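# Mount the centrifuge rotor and knob, or tag an expired rotor

## Task

Take today as 21 December 2026 and read the rotor's use-by date from the card on the centrifuge. If the rotor is still in date, lower it fully onto the centrifuge drive, then thread the knob onto the shaft tip until it seats on the rotor and tighten it firmly. If the date has passed, do not mount it: leave the rotor where it is and set the HOLD block on top of it. In either case the rotor must never be dropped.

## Robot and tools

Robot: two Doosan M1013 arms, left_arm and right_arm, each ending in a Robotiq 2F-85 two-finger gripper with a wrist camera. In the scene frame the left_arm base sits at (-0.080, +0.515, 0) m and the right_arm base at (-0.059, -0.430, 0) m, each turned slightly about z.

Scene frame: origin at table-top height, halfway between the nominal bases. +z is up, +x points out over the table, +y is toward left_arm. Image left and right do not match arm names. All commanded and reported poses, velocities and Hand targets use this frame. Gripper axes: fingers point along its +z and close along its y; a camera block juts about 10 cm toward its +x. end_effector_position is the spot between the pads when shut; closed fingertips reach about 19 mm past it, open ones about 6 mm.

The row: every command row is one flat list of 20 numbers covering both arms, even when only one moves. First left_arm: x, y, z (absolute position in metres), qw, qx, qy, qz (absolute orientation, w first), then gripper position, force_limit, speed. Then the same ten for right_arm. The three gripper numbers lie in [-1, 1]. position +1 is fully open (85 mm), about -0.8 brings the pads together, -1 closes until blocked. speed -1, 0, +1 give roughly 20, 85, 150 mm/s of finger travel; force_limit caps motor push. Both start at +1. To leave a gripper unchanged, resend its last three numbers (0 is a real command). A gripper's force_limit or speed only changes once position changes by 0.01 or more; to grip more gently, open first.

execute_actions(actions, cameras): actions is a list of actions; each action is up to 15 rows, one per 1/30 s step, and a short table repeats its final row to fill the 0.5 s. A target more than 0.6 m from the gripper's current spot along any of its axes is refused. The controller limits each step to 70 mm and 16 degrees from the measured pose, so the Hand target line may fall short; send the remainder next. To keep an arm still, send its last reported pose and gripper numbers unchanged in every row. An empty actions list returns all cameras.

move(target, speed, blend, stop_force, zero, blocking, cameras): target is one 20-number row or a list of up to 15 rows, all absolute poses. speed is m/s, 0.002 to 2 (default 0.25); turning is capped at twice that in rad/s. blend (m) rounds corners of a list; 0 stops at each point. stop_force (10 to 80 N, shared by both arms) ends an arm's path when the push against its travel exceeds that value; use it slowly with a small value for touches, never while the gripper rotates, and leave it out when backing away from a contact. zero=true re-zeroes the force estimate first. blocking=false returns after 0.5 s while motion continues (not allowed with stop_force). Paths are straight, ignore obstacles and the other arm, and stop after 10 s. Keep paths away from an arm's own base. The result adds a move: line with the ending (done, off_target, moving, held, fault) and limits (paced = pose clipped, held = steps withheld). done does not prove nothing was touched.

wait(seconds 0-10): arms hold their commands. stop(): brakes the running move; fingers carry on. zoom_image(camera, region [x0, y0, x1, y1] in pixels, at most 504 by 504) enlarges the newest image; useful for reading the card. Cameras: cam_head_left, cam_head_right, cam_low, cam_left_wrist, cam_right_wrist, each 896x504. clear_fault(arm) clears a reported torque or force fault. finished_scene ends everything; the result must persist without the robot.

Result lines: pose, quaternion and velocities per gripper; Hand target; Tool commands; object_status (0 moving, 1 blocked while opening, 2 blocked while closing, i.e. holding, 3 reached its command or fully shut); position_measured in counts (3 open, 78 about 60 mm, 130 about 40, 180 about 20, 230 pads touching); joint torques; external joint torques; Flange force along gripper x, y, z, which includes held weight and some error. To grip, command -1 and confirm status 2.

Faults and cautions: an arm halts if contact torque reaches a joint limit (waist and shoulder 295, elbow 139, the three wrist joints 39.1 N m), which bounds how hard a wrist twist can tighten the knob, or if outside force reaches 144 N; then call clear_fault. Arms are stiff, so aiming even slightly beyond a firm contact may fault. Arm-to-arm collisions, including one gripper clamping the other's fingers, can end the scene. Holding loads or stretched poses heats motors (MOTOR HOT, then a forced pause). Avoid drops, releasing moving parts, slams, hard hits on fixed objects, strong grips on parts still resting on something, and anything leaving the table. Loose objects may occasionally be nudged by outside pushes.

Each tool is called after "Emit:" in YAML: its name, and indented under it one key for each argument.

## Session

Emit:
execute_actions:
  actions: []

Scene clock: 0.00 s.
left_arm: end_effector_position=(+0.2076, +1.1263, +0.3721) position_measured=3 object_status=3 end_effector_quat_wxyz=(-0.389, -0.310, +0.797, -0.342) | right_arm: end_effector_position=(+0.5456, +0.1964, +0.3741) position_measured=3 object_status=3 end_effector_quat_wxyz=(-0.257, +0.559, +0.616, +0.492)
Joint positions: left_arm=[1.097 0.673 1.135 -0.013 2.421 0.336] | right_arm=[0.595 0.261 1.808 1.54 0.694 0.905]
Joint velocities: within noise
Joint torques (N m): no reading
External joint torques (N m): no reading
Flange force (N): no reading
Hand target: left_arm +0.2076, +1.1263, +0.3721; -0.389, -0.310, +0.797, -0.342 | right_arm +0.5456, +0.1964, +0.3741; -0.257, +0.559, +0.616, +0.492
Tool commands: left_gripper/position=+1.0 left_gripper/force_limit=+1.0 left_gripper/speed=+1.0 right_gripper/position=+1.0 right_gripper/force_limit=+1.0 right_gripper/speed=+1.0

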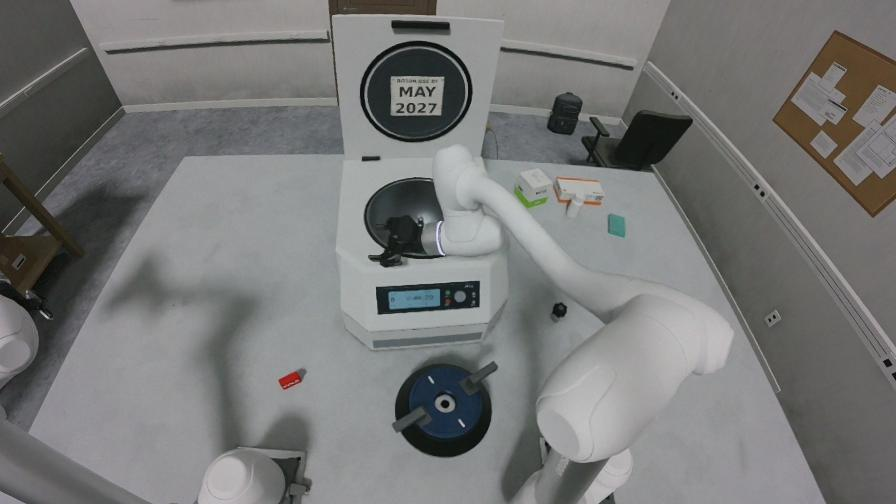

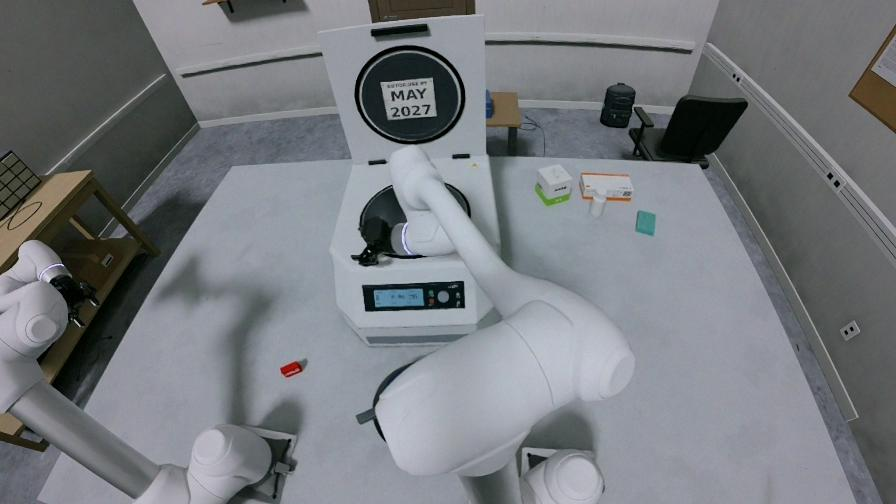

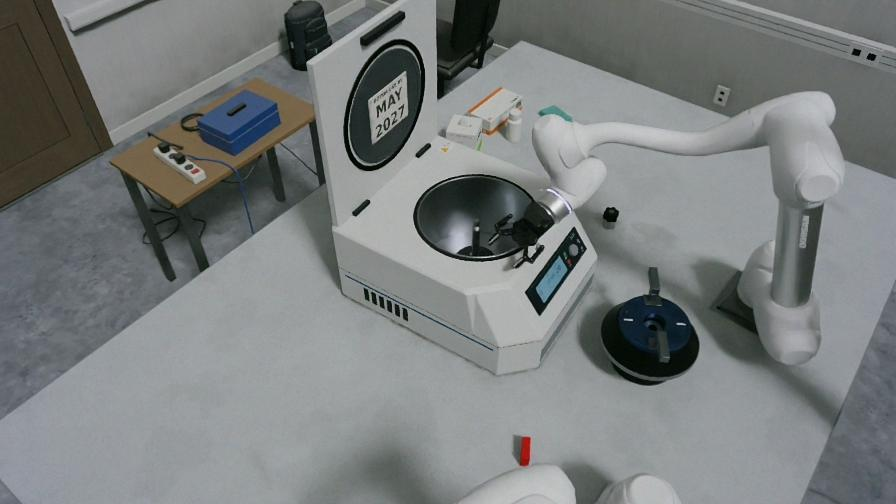

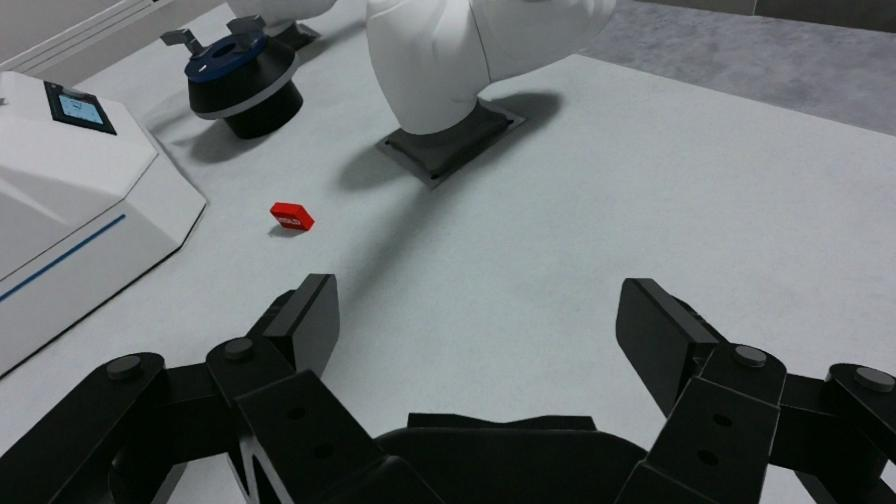

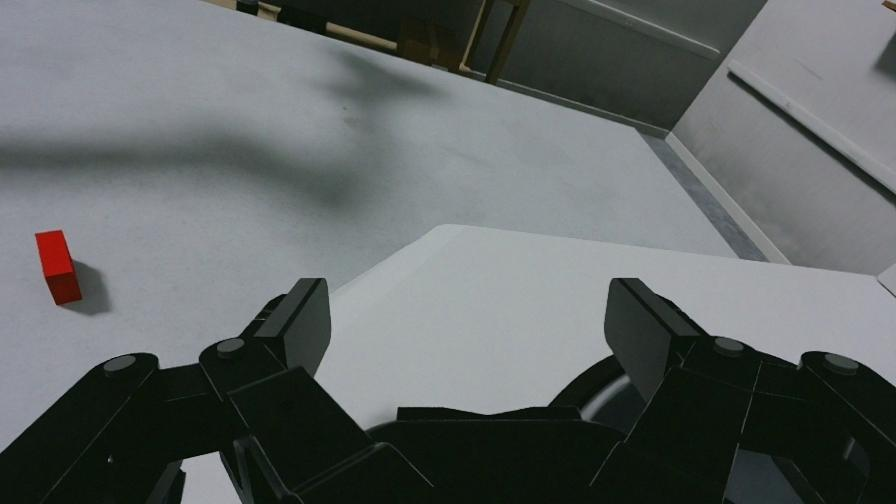

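Emit:
zoom_image:
  camera: "cam_head_left"
  region: [360, 50, 480, 130]

Emit:
zoom_image:
  camera: "cam_head_left"
  region: [380, 340, 520, 470]

Emit:
zoom_image:
  camera: "cam_low"
  region: [400, 160, 620, 290]

Emit:
zoom_image:
  camera: "cam_low"
  region: [560, 190, 740, 400]

Scaled by 4.200.

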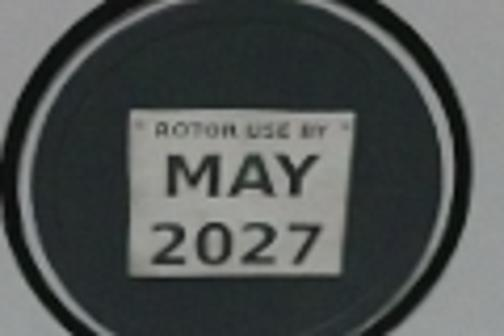

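Scaled by 3.600.

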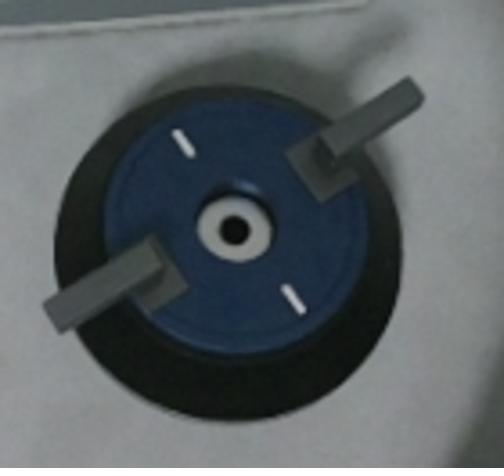

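Scaled by 2.291.

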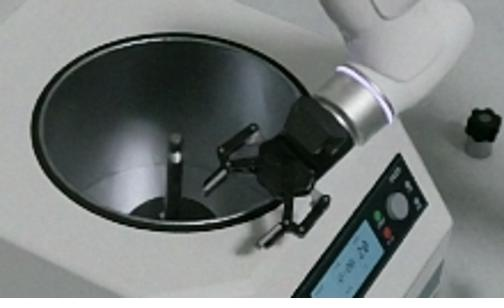

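Scaled by 2.400.

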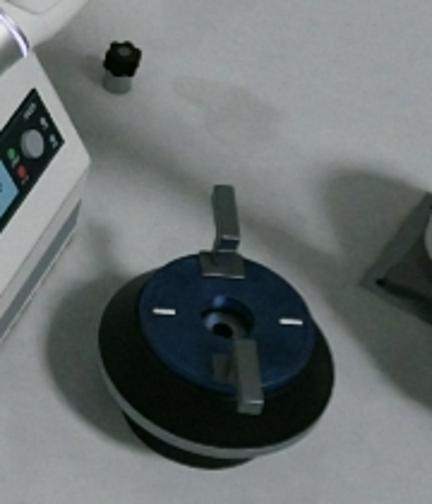

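Emit:
move:
  target:
    - [0.2076, 1.1263, 0.3721, -0.389, -0.310, 0.797, -0.342, 1, 1, 1, 0.47, 0.14, 0.53, -0.257, 0.559, 0.616, 0.492, 1, 1, 1]
    - [0.2076, 1.1263, 0.3721, -0.389, -0.310, 0.797, -0.342, 1, 1, 1, 0.18, 0.08, 0.55, 0, 0.7071, 0.7071, 0, 1, 1, 1]
  blend: [0.05, 0]
  speed: 0.35
  cameras: ["all"]

Scene clock: 55.77 s.
left_arm: end_effector_position=(+0.2076, +1.1263, +0.3721) position_measured=3 object_status=3 end_effector_quat_wxyz=(-0.389, -0.310, +0.797, -0.342) | right_arm: end_effector_position=(+0.1800, +0.0800, +0.5500) position_measured=3 object_status=3 end_effector_quat_wxyz=(+0.000, +0.707, +0.707, +0.000)
Joint positions: left_arm=[1.097 0.674 1.135 -0.013 2.423 0.336] | right_arm=[1.118 0.012 1.44 0 1.689 2.642]
Joint torques (N m): left_arm=[-2.36 -100.69 -36.16 3.7 2.12 0.1] | right_arm=[-0.23 -45.76 -43.22 4.32 -0.07 0.19]
External joint torques (N m): left_arm=[2.34 -5.22 -3.56 0.6 0.39 -0.12] | right_arm=[0.22 2.21 0.58 0.05 -0.01 -0.19]
Flange force (N): left_arm=[5.9 1.3 -4.9] | right_arm=[2.4 1.1 0.8]
Hand target: left_arm +0.2076, +1.1263, +0.3721; -0.389, -0.310, +0.797, -0.342 | right_arm +0.1800, +0.0800, +0.5500; +0.000, +0.707, +0.707, +0.000
Off the commanded pose: left_arm 0.000 m, 0 deg | right_arm 0.000 m, 0 deg.
move: done

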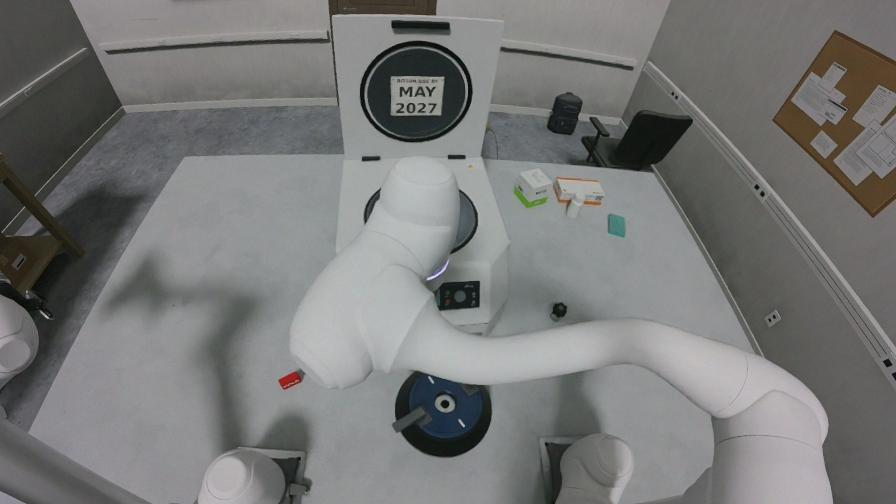

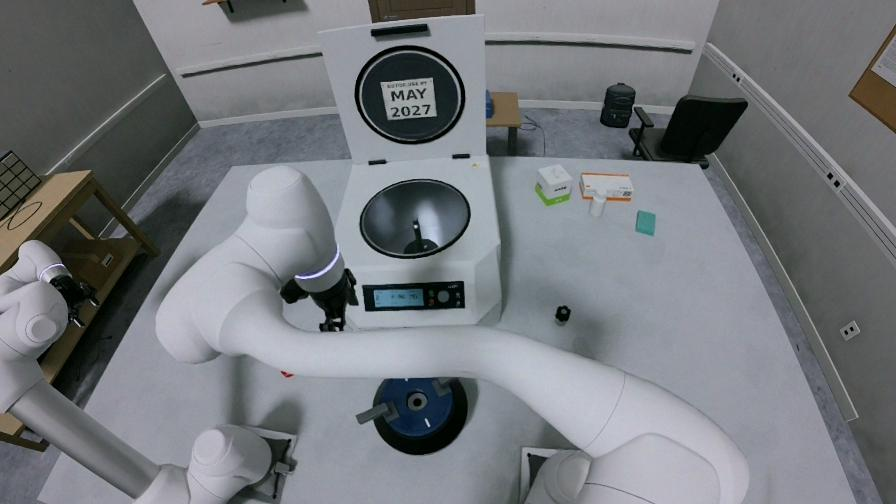

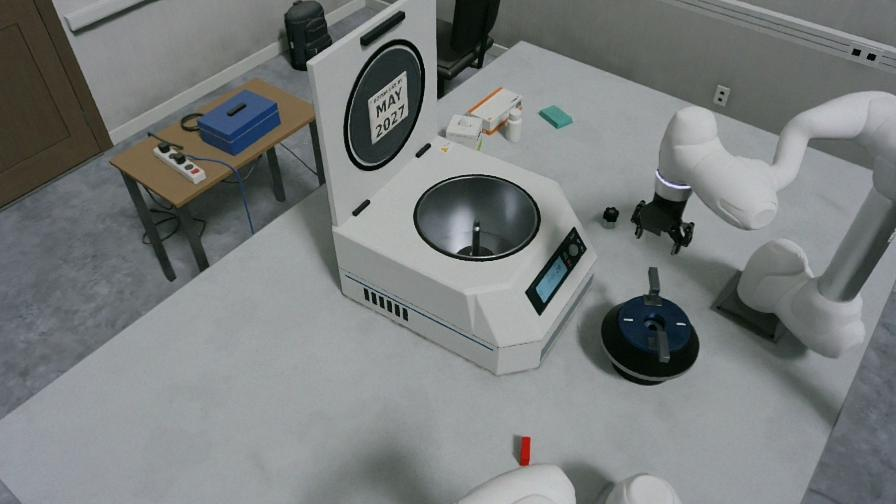

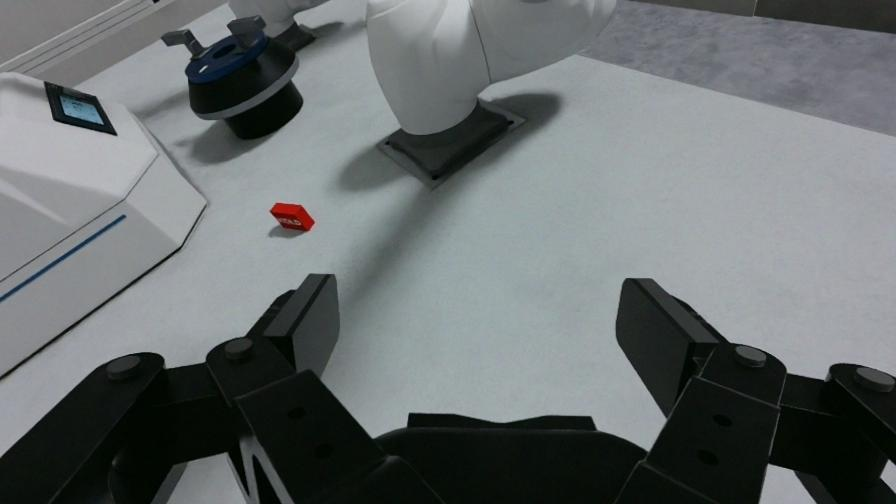

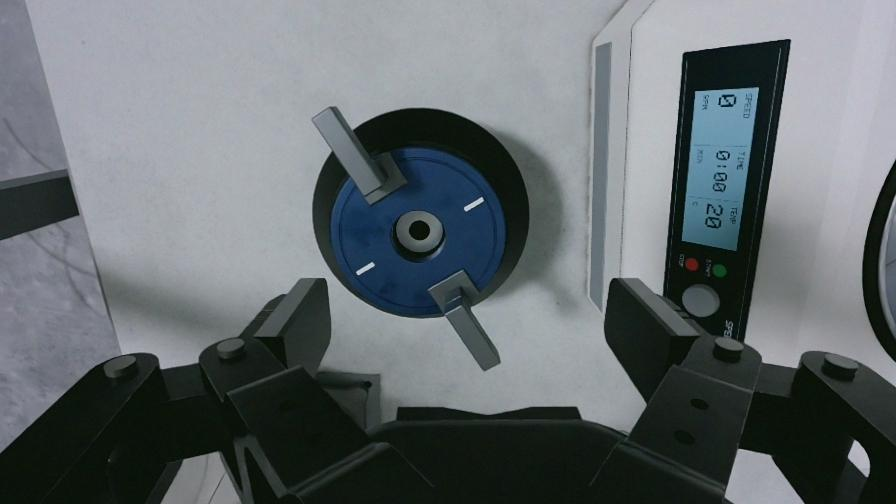

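Emit:
zoom_image:
  camera: "cam_right_wrist"
  region: [290, 90, 550, 390]

Emit:
zoom_image:
  camera: "cam_low"
  region: [590, 255, 710, 395]

Emit:
zoom_image:
  camera: "cam_left_wrist"
  region: [140, 0, 340, 160]

Emit:
zoom_image:
  camera: "cam_head_right"
  region: [340, 160, 500, 280]

Emit:
zoom_image:
  camera: "cam_low"
  region: [400, 165, 560, 275]

Scaled by 1.680.

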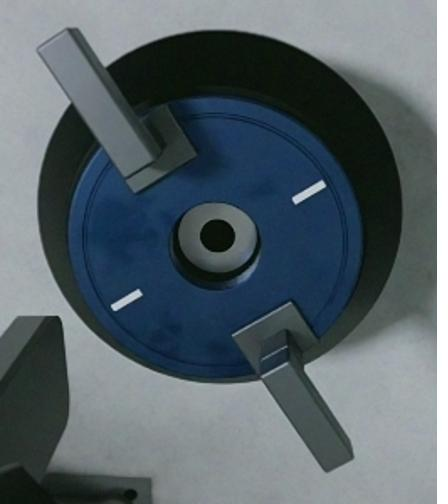

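Scaled by 3.600.

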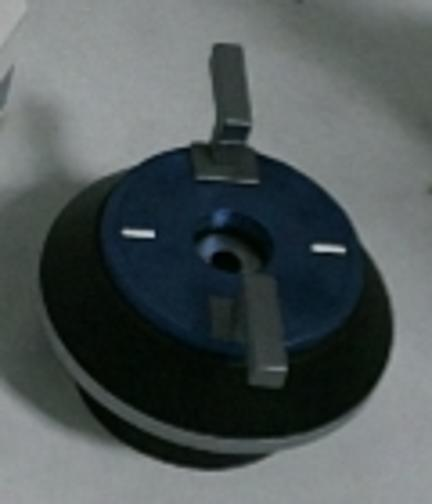

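Scaled by 2.520.

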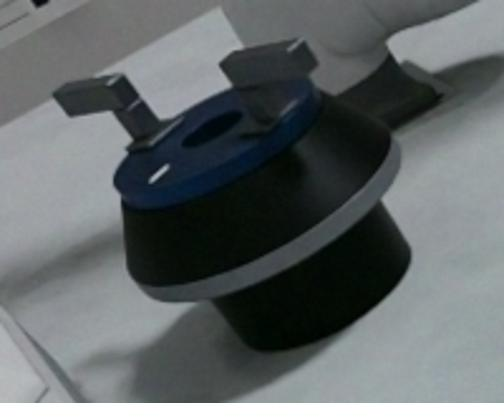

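Scaled by 3.150.

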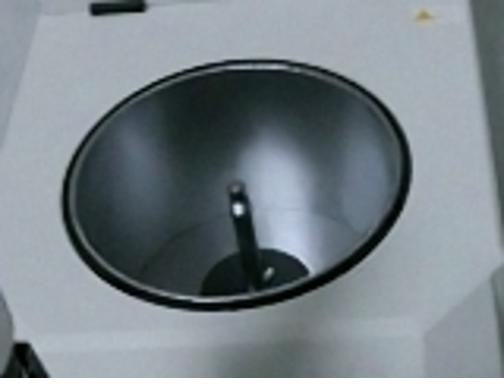

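Scaled by 3.150.

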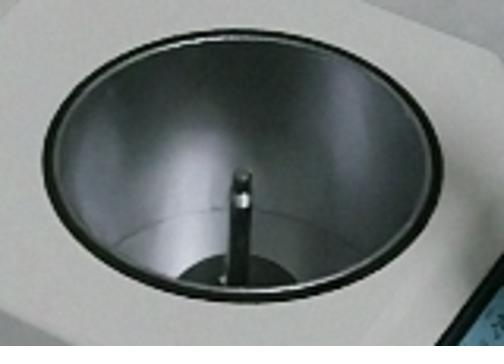

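Emit:
move:
  target: [0.2076, 1.1263, 0.3721, -0.389, -0.310, 0.797, -0.342, 1, 1, 1, 0.60, 0.06, 0.60, -0.1228, 0.6964, 0.6964, 0.1228, 1, 1, 1]
  speed: 0.3
  cameras: ["cam_right_wrist", "cam_head_right"]

Scene clock: 94.87 s.
left_arm: end_effector_position=(+0.2076, +1.1263, +0.3721) position_measured=3 object_status=3 end_effector_quat_wxyz=(-0.389, -0.310, +0.797, -0.342) | right_arm: end_effector_position=(+0.5999, +0.0600, +0.6001) position_measured=3 object_status=3 end_effector_quat_wxyz=(-0.123, +0.696, +0.696, +0.123)
Joint positions: left_arm=[1.097 0.674 1.135 -0.013 2.423 0.336] | right_arm=[0.538 0.371 0.945 0.307 1.651 2.114]
Joint torques (N m): left_arm=[-2.21 -100.52 -36.22 3.74 2.14 0.06] | right_arm=[-0.63 -80.16 -42.2 4.82 -0.48 0.13]
External joint torques (N m): left_arm=[1.93 -5.46 -3.52 0.56 0.38 -0.09] | right_arm=[0.7 -0.18 0.33 0.09 -0.05 -0.13]
Flange force (N): left_arm=[6.0 0.8 -4.4] | right_arm=[-0.4 -1.5 1.0]
Hand target: left_arm +0.2076, +1.1263, +0.3721; -0.389, -0.310, +0.797, -0.342 | right_arm +0.6000, +0.0600, +0.6000; -0.123, +0.696, +0.696, +0.123
Off the commanded pose: left_arm 0.000 m, 0 deg | right_arm 0.000 m, 0 deg.
move: done
Images, in order (width x height): cam_head_right 896x504, cam_right_wrist 896x504.

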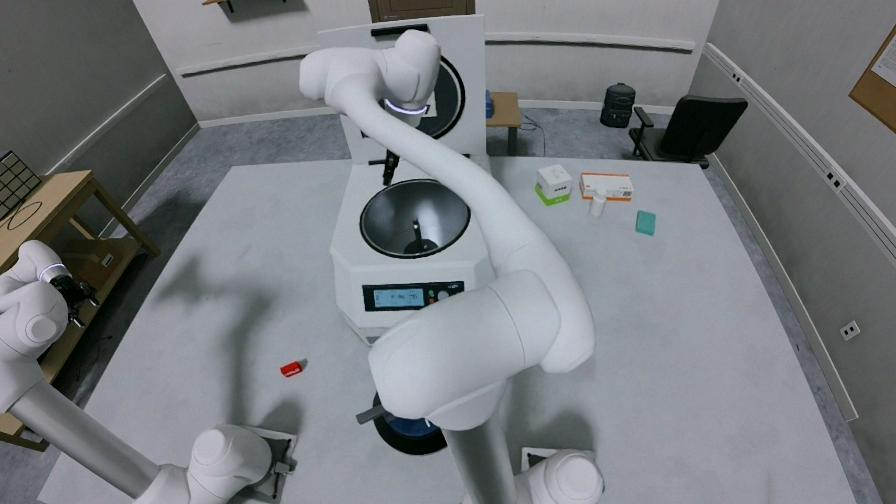

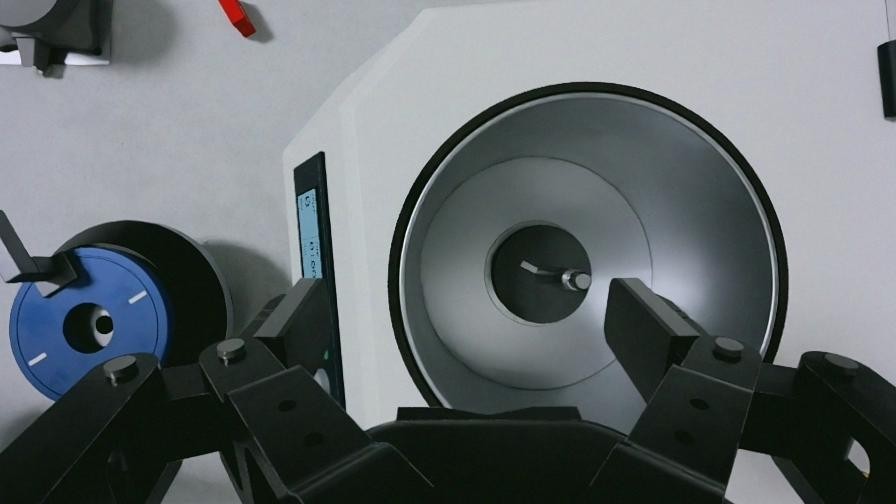

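Emit:
zoom_image:
  camera: "cam_right_wrist"
  region: [470, 200, 620, 340]

Emit:
zoom_image:
  camera: "cam_right_wrist"
  region: [0, 190, 240, 430]

Emit:
zoom_image:
  camera: "cam_head_right"
  region: [350, 170, 480, 265]

Scaled by 3.360.

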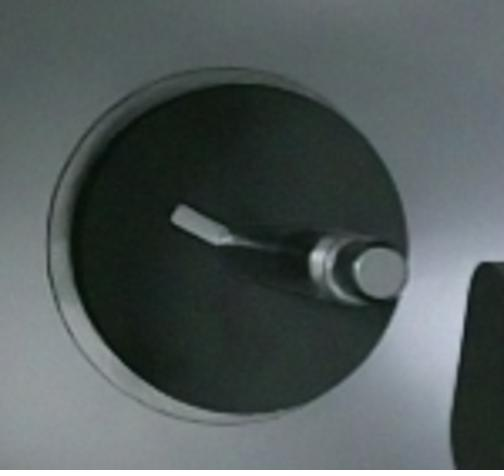

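Scaled by 2.100.

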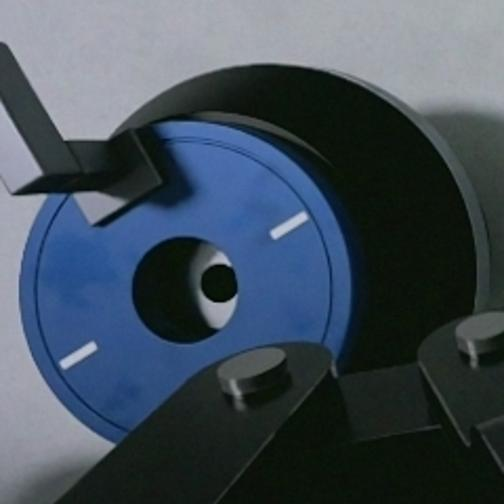

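Scaled by 3.877.

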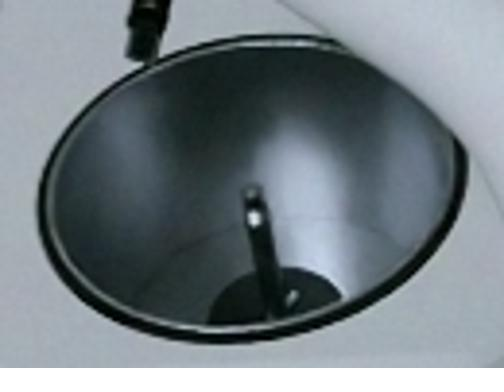

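Emit:
move:
  target: [0.2076, 1.1263, 0.3721, -0.389, -0.310, 0.797, -0.342, 1, 1, 1, 0.734, 0.030, 0.45, -0.1228, 0.6964, 0.6964, 0.1228, 1, 1, 1]
  speed: 0.25
  cameras: ["cam_right_wrist"]

Scene clock: 155.07 s.
left_arm: end_effector_position=(+0.2076, +1.1263, +0.3721) position_measured=3 object_status=3 end_effector_quat_wxyz=(-0.389, -0.310, +0.797, -0.342) | right_arm: end_effector_position=(+0.7339, +0.0300, +0.4501) position_measured=3 object_status=3 end_effector_quat_wxyz=(-0.123, +0.696, +0.696, +0.123)
Joint positions: left_arm=[1.097 0.674 1.135 -0.013 2.423 0.336] | right_arm=[0.435 0.529 0.982 0.323 1.497 1.957]
Joint torques (N m): left_arm=[-2.27 -100.84 -36.38 3.67 2.15 0.04] | right_arm=[-0.06 -96.7 -43.7 4.95 -0.35 0.2]
External joint torques (N m): left_arm=[3.15 -4.6 -3.12 0.62 0.36 -0.06] | right_arm=[0.37 -0.21 0.27 0.16 -0.05 -0.2]
Flange force (N): left_arm=[5.7 2.4 -4.3] | right_arm=[-0.6 -1.3 0.6]
Hand target: left_arm +0.2076, +1.1263, +0.3721; -0.389, -0.310, +0.797, -0.342 | right_arm +0.7340, +0.0300, +0.4500; -0.123, +0.696, +0.696, +0.123
Off the commanded pose: left_arm 0.000 m, 0 deg | right_arm 0.000 m, 0 deg.
move: done
Images, in order (width x height): cam_right_wrist 896x504.

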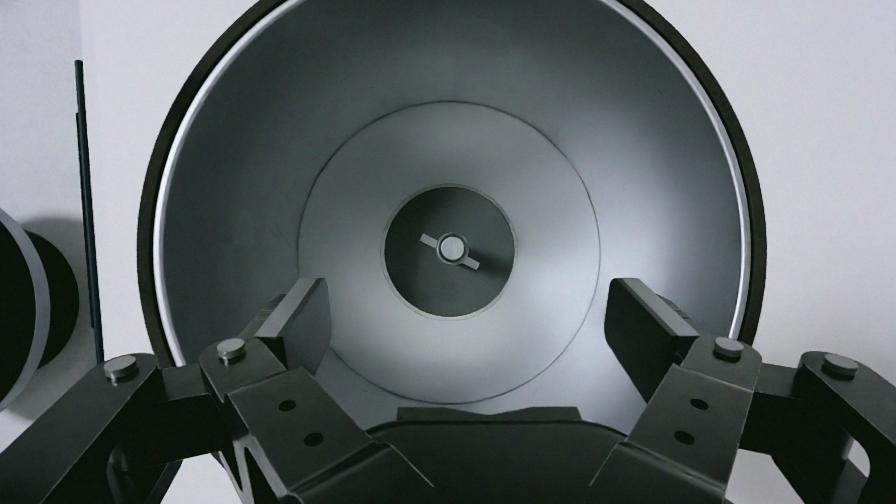

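Emit:
zoom_image:
  camera: "cam_right_wrist"
  region: [400, 200, 500, 300]

Emit:
zoom_image:
  camera: "cam_right_wrist"
  region: [360, 170, 540, 330]

Scaled by 5.040.

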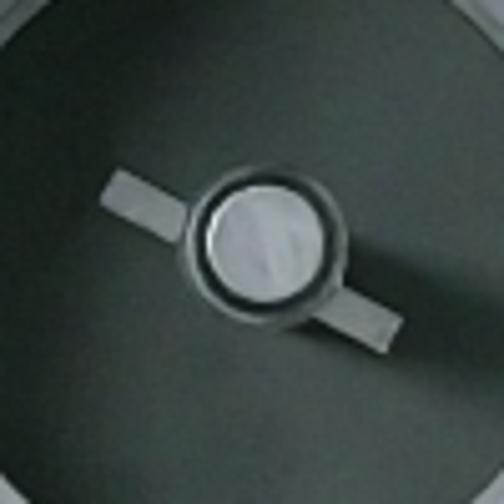

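Scaled by 2.800.

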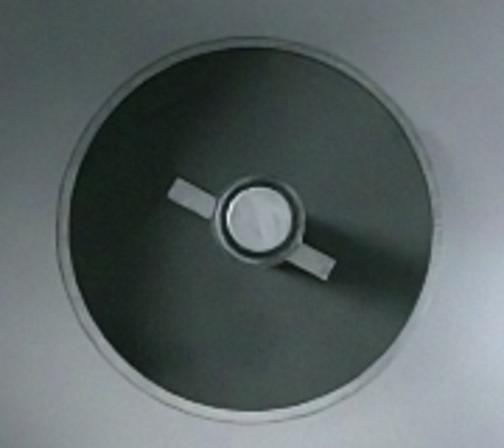

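Emit:
execute_actions:
  actions: []
  cameras: ["cam_left_wrist", "cam_low", "cam_head_right"]

Emit:
zoom_image:
  camera: "cam_left_wrist"
  region: [150, 10, 290, 100]

Emit:
zoom_image:
  camera: "cam_low"
  region: [590, 255, 710, 330]

Scene clock: 185.50 s.
left_arm: end_effector_position=(+0.2076, +1.1263, +0.3721) position_measured=3 object_status=3 end_effector_quat_wxyz=(-0.389, -0.310, +0.797, -0.342) | right_arm: end_effector_position=(+0.7340, +0.0300, +0.4500) position_measured=3 object_status=3 end_effector_quat_wxyz=(-0.123, +0.696, +0.696, +0.123)
Joint positions: left_arm=[1.097 0.674 1.135 -0.013 2.423 0.336] | right_arm=[0.435 0.529 0.982 0.323 1.497 1.957]
Joint velocities: within noise
Joint torques (N m): left_arm=[-2.01 -100.47 -36.25 3.74 2.09 0.11] | right_arm=[-0.1 -96.16 -43.65 4.93 -0.34 0.16]
External joint torques (N m): left_arm=[1.98 -5.1 -3.38 0.56 0.42 -0.13] | right_arm=[0.3 0.39 0.76 0.12 -0.04 -0.15]
Flange force (N): left_arm=[5.7 0.9 -4.6] | right_arm=[-1.0 -1.6 1.4]
Hand target: left_arm +0.2076, +1.1263, +0.3721; -0.389, -0.310, +0.797, -0.342 | right_arm +0.7340, +0.0300, +0.4500; -0.123, +0.696, +0.696, +0.123
Tool commands: left_gripper/position=+1.0 left_gripper/force_limit=+1.0 left_gripper/speed=+1.0 right_gripper/position=+1.0 right_gripper/force_limit=+1.0 right_gripper/speed=+1.0
Off the commanded pose: left_arm 0.000 m, 0 deg | right_arm 0.000 m, 0 deg.
Images, in order (width x height): cam_head_right 896x504, cam_low 896x504, cam_left_wrist 896x504.

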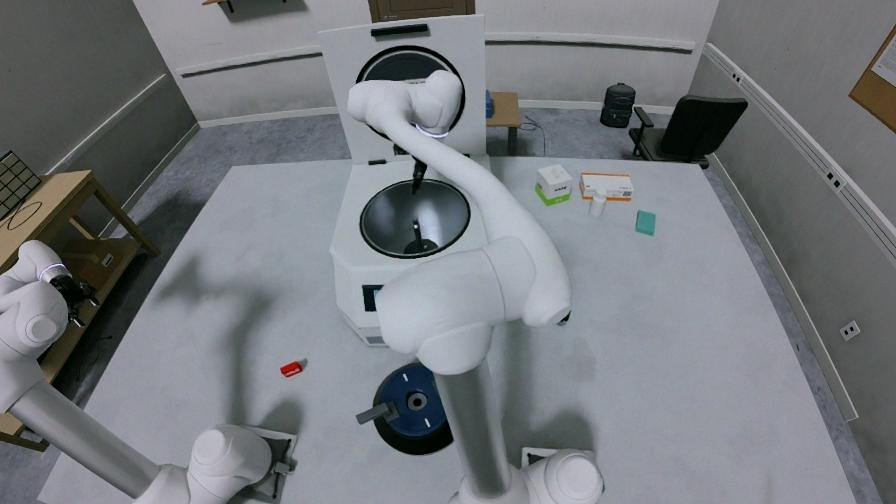

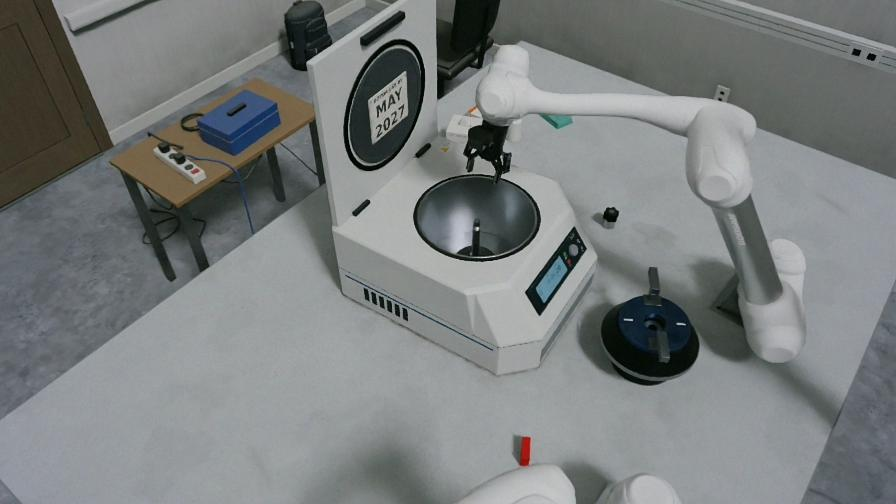

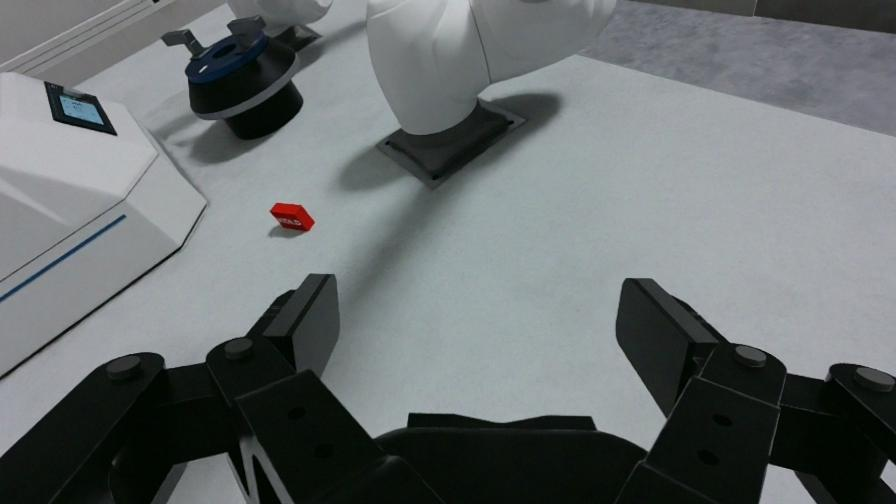

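Scaled by 3.600.

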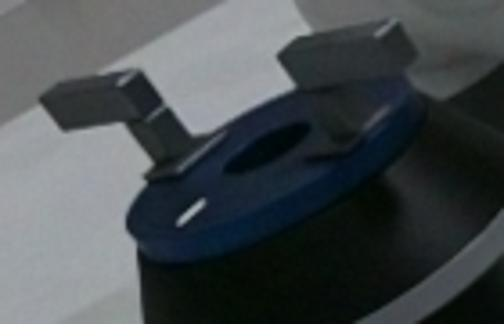

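Scaled by 4.200.

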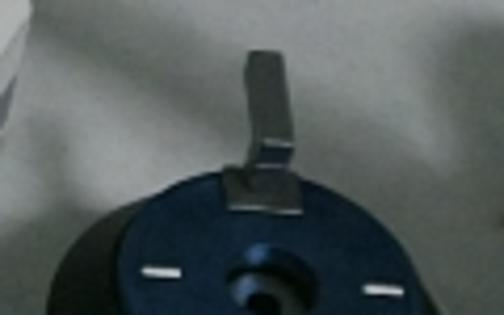

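Emit:
move:
  target:
    - [0.48, 0.55, 0.50, 0, 0, 1, 0, 1, 1, 1, 0.45, -0.05, 0.58, 0, 0.2588, 0.9659, 0, 1, 1, 1]
    - [0.25, 0.30, 0.50, 0, 0.2588, 0.9659, 0, 1, 1, 1, 0.27, -0.15, 0.48, 0, -0.4226, 0.9063, 0, 1, 1, 1]
    - [0.0665, 0.0993, 0.42, 0, 0.4962, 0.8682, 0, 1, 1, 1, 0.2035, -0.1333, 0.42, 0, -0.8682, 0.4962, 0, 1, 1, 1]
  blend: [0.05, 0.05, 0]
  speed: 0.35
  cameras: ["all"]

Scene clock: 237.57 s.
left_arm: end_effector_position=(+0.0920, +0.1278, +0.4312) position_measured=3 object_status=3 end_effector_quat_wxyz=(+0.000, +0.465, +0.885, +0.000) | right_arm: end_effector_position=(+0.2052, -0.1337, +0.4216) position_measured=3 object_status=3 end_effector_quat_wxyz=(+0.000, +0.860, -0.510, +0.000)
Joint positions: left_arm=[-1.22 -0.219 1.858 0 1.503 -0.267] | right_arm=[0.802 -0.264 1.908 0 1.497 -1.315]
Joint torques (N m): left_arm=[-1.77 -20.72 -39.42 3.77 -0.29 0.15] | right_arm=[-1.08 -17.2 -43.39 4.26 0.1 0.13]
External joint torques (N m): left_arm=[2 0.48 -3.68 0.6 0.36 -0.15] | right_arm=[1.11 1.78 0.59 0.02 -0.09 -0.13]
Flange force (N): left_arm=[-6.4 3.2 -6.9] | right_arm=[-3.2 -1.6 1.4]
Hand target: left_arm +0.0920, +0.1278, +0.4312; +0.000, +0.465, +0.885, +0.000 | right_arm +0.2053, -0.1337, +0.4216; +0.000, +0.860, -0.510, +0.000
Off the commanded pose: left_arm 0.040 m, 4 deg | right_arm 0.002 m, 2 deg.
move: held (left_arm; a check stopped the path); path passed 2 of 3 targets; limits=held
pose unreachable (left arm): on one or more control steps of this call, first in action 0 (counted from 0), this arm could not follow its commanded pose, so it was not sent that pose on those steps. It may still have moved: this result reports where it is.
cause: moving toward the commanded pose would bring a part of the arm too close to another arm (a part of this arm just beyond joint 5 (wrist pitch) and a part of the right arm just beyond its joint 4 (forearm roll), 19 mm apart when this arm was first held).

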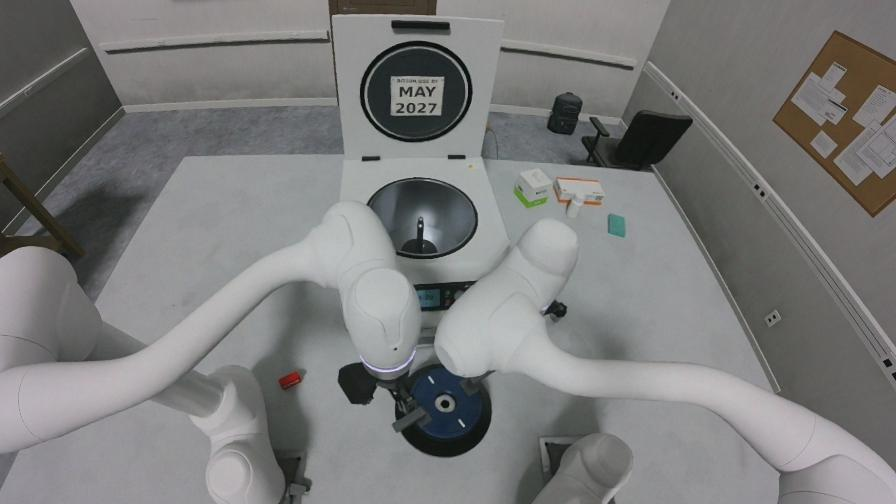

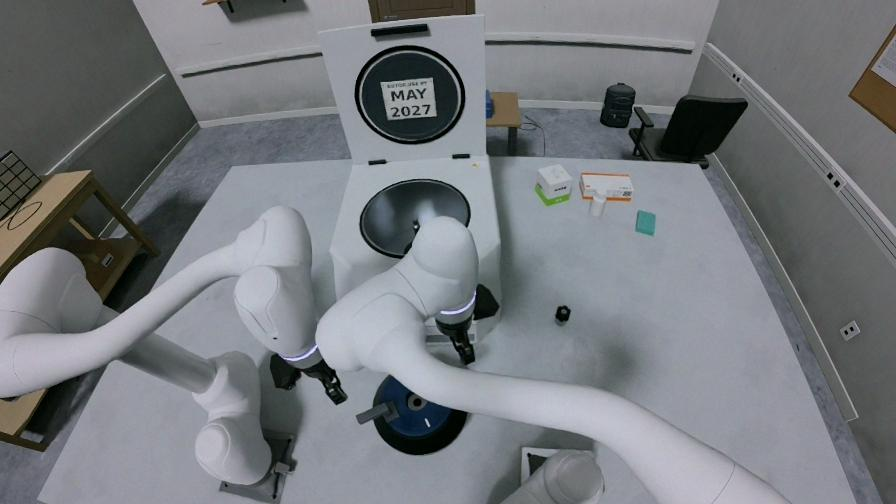

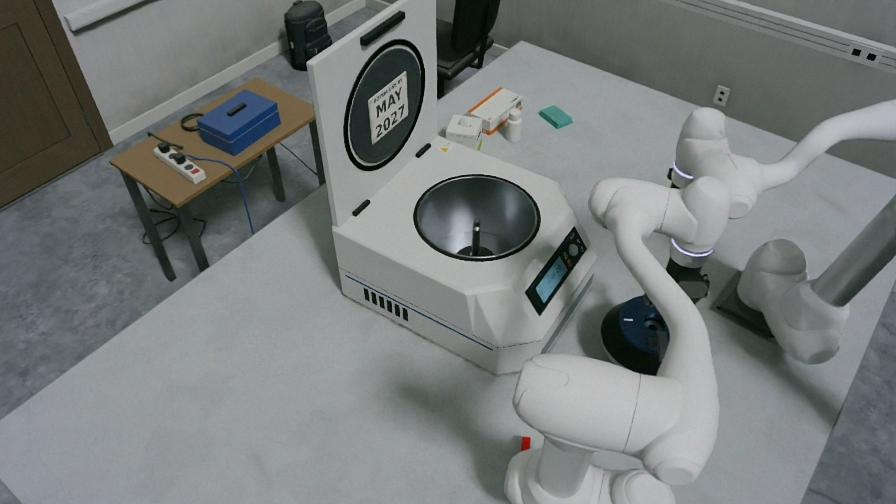

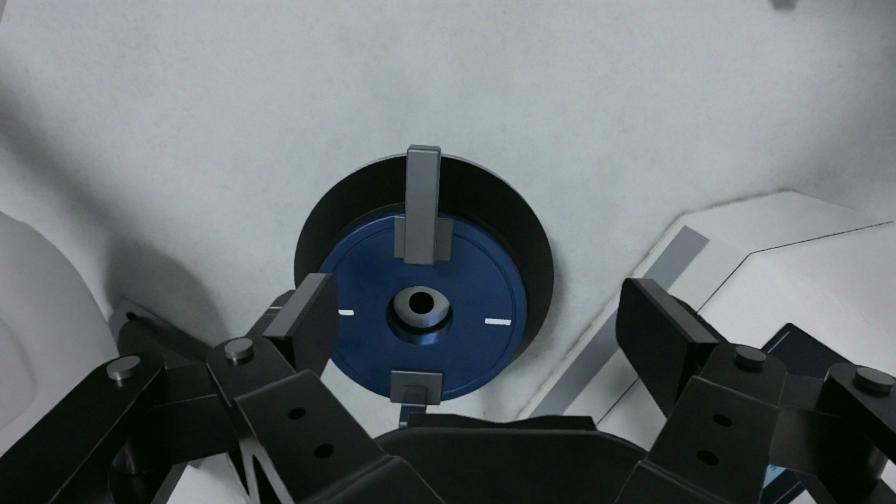

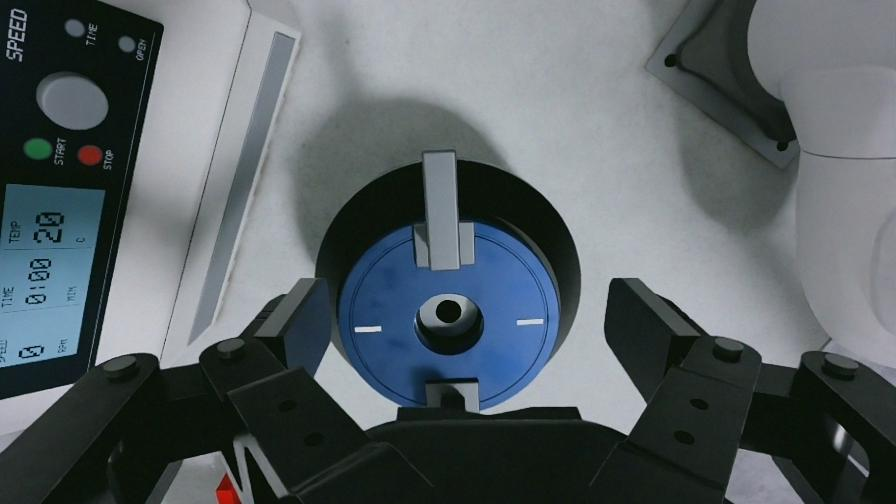

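Emit:
move:
  target:
    - [0.0920, 0.1278, 0.4312, 0, 0.465, 0.885, 0, 1, 1, 1, 0.58, -0.3955, 0.3116, 0, 0, 1, 0, 1, 1, 1]
    - [0.0665, 0.0993, 0.42, 0, 0.4962, 0.8682, 0, 1, 1, 1, 0.8009, -0.3955, 0.4146, 0.4226, 0, 0.9063, 0, 1, 1, 1]
    - [0.0665, 0.0993, 0.42, 0, 0.4962, 0.8682, 0, 1, 1, 1, 0.8668, -0.3955, 0.6301, 0.7431, 0, 0.6691, 0, 1, 1, 1]
    - [0.0665, 0.0993, 0.42, 0, 0.4962, 0.8682, 0, 1, 1, 1, 0.8346, -0.3955, 0.7354, 0.8572, 0, 0.5150, 0, 1, 1, 1]
  blend: [0.04, 0.04, 0.04, 0]
  speed: 0.4
  cameras: ["cam_left_wrist", "cam_head_left"]

Scene clock: 314.00 s.
left_arm: end_effector_position=(+0.0665, +0.0993, +0.4200) position_measured=3 object_status=3 end_effector_quat_wxyz=(+0.000, +0.496, +0.868, +0.000) | right_arm: end_effector_position=(+0.8346, -0.3955, +0.7354) position_measured=3 object_status=3 end_effector_quat_wxyz=(+0.857, +0.000, +0.515, +0.000)
Joint positions: left_arm=[-1.296 -0.189 1.855 0 1.476 -0.272] | right_arm=[0.047 0.169 1.698 0.001 -0.786 -0.001]
Joint torques (N m): left_arm=[-2.19 -23.48 -39.52 3.75 -0.34 0.1] | right_arm=[-0.22 -62.56 -43.98 4.15 -2.33 0.19]
External joint torques (N m): left_arm=[2.24 0.22 -3.41 0.59 0.42 -0.1] | right_arm=[0.48 0.62 0.33 0.03 -0.17 -0.19]
Flange force (N): left_arm=[-6.0 3.8 -6.4] | right_arm=[1.0 1.2 -0.2]
Hand target: left_arm +0.0665, +0.0993, +0.4200; +0.000, +0.496, +0.868, +0.000 | right_arm +0.8346, -0.3955, +0.7354; +0.857, +0.000, +0.515, +0.000
Off the commanded pose: left_arm 0.000 m, 0 deg | right_arm 0.000 m, 0 deg.
move: done
Images, in order (width x height): cam_head_left 896x504, cam_left_wrist 896x504.

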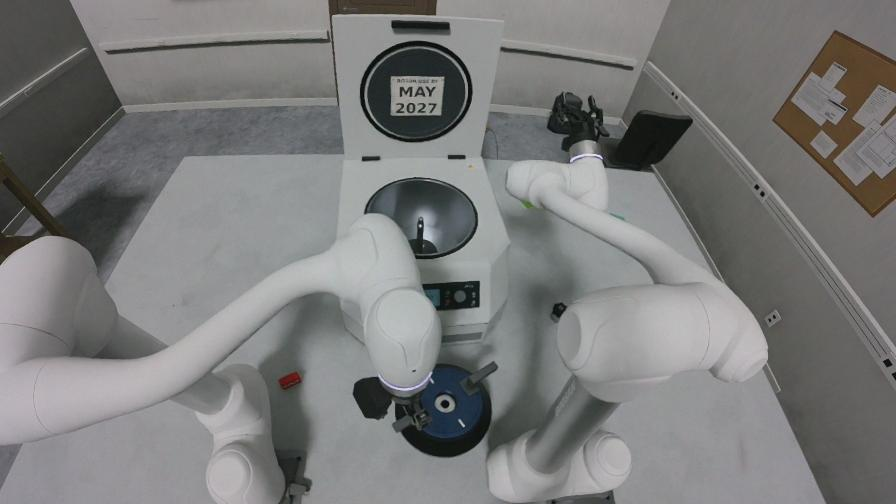

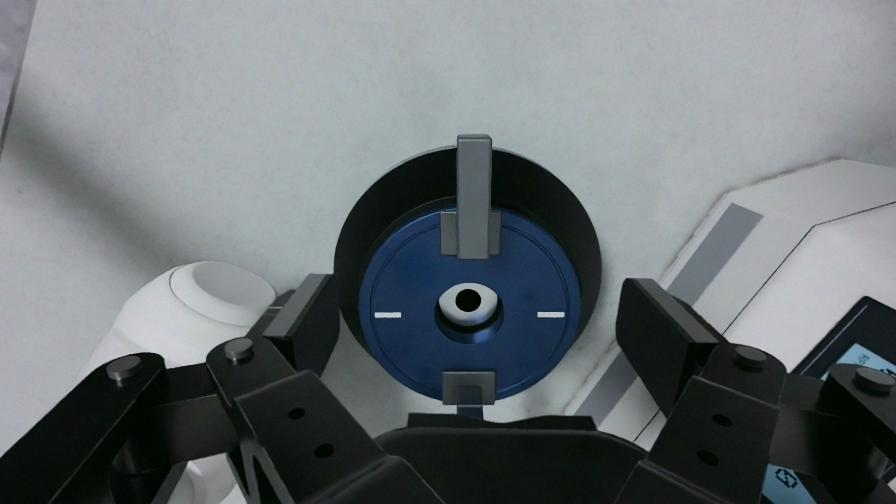

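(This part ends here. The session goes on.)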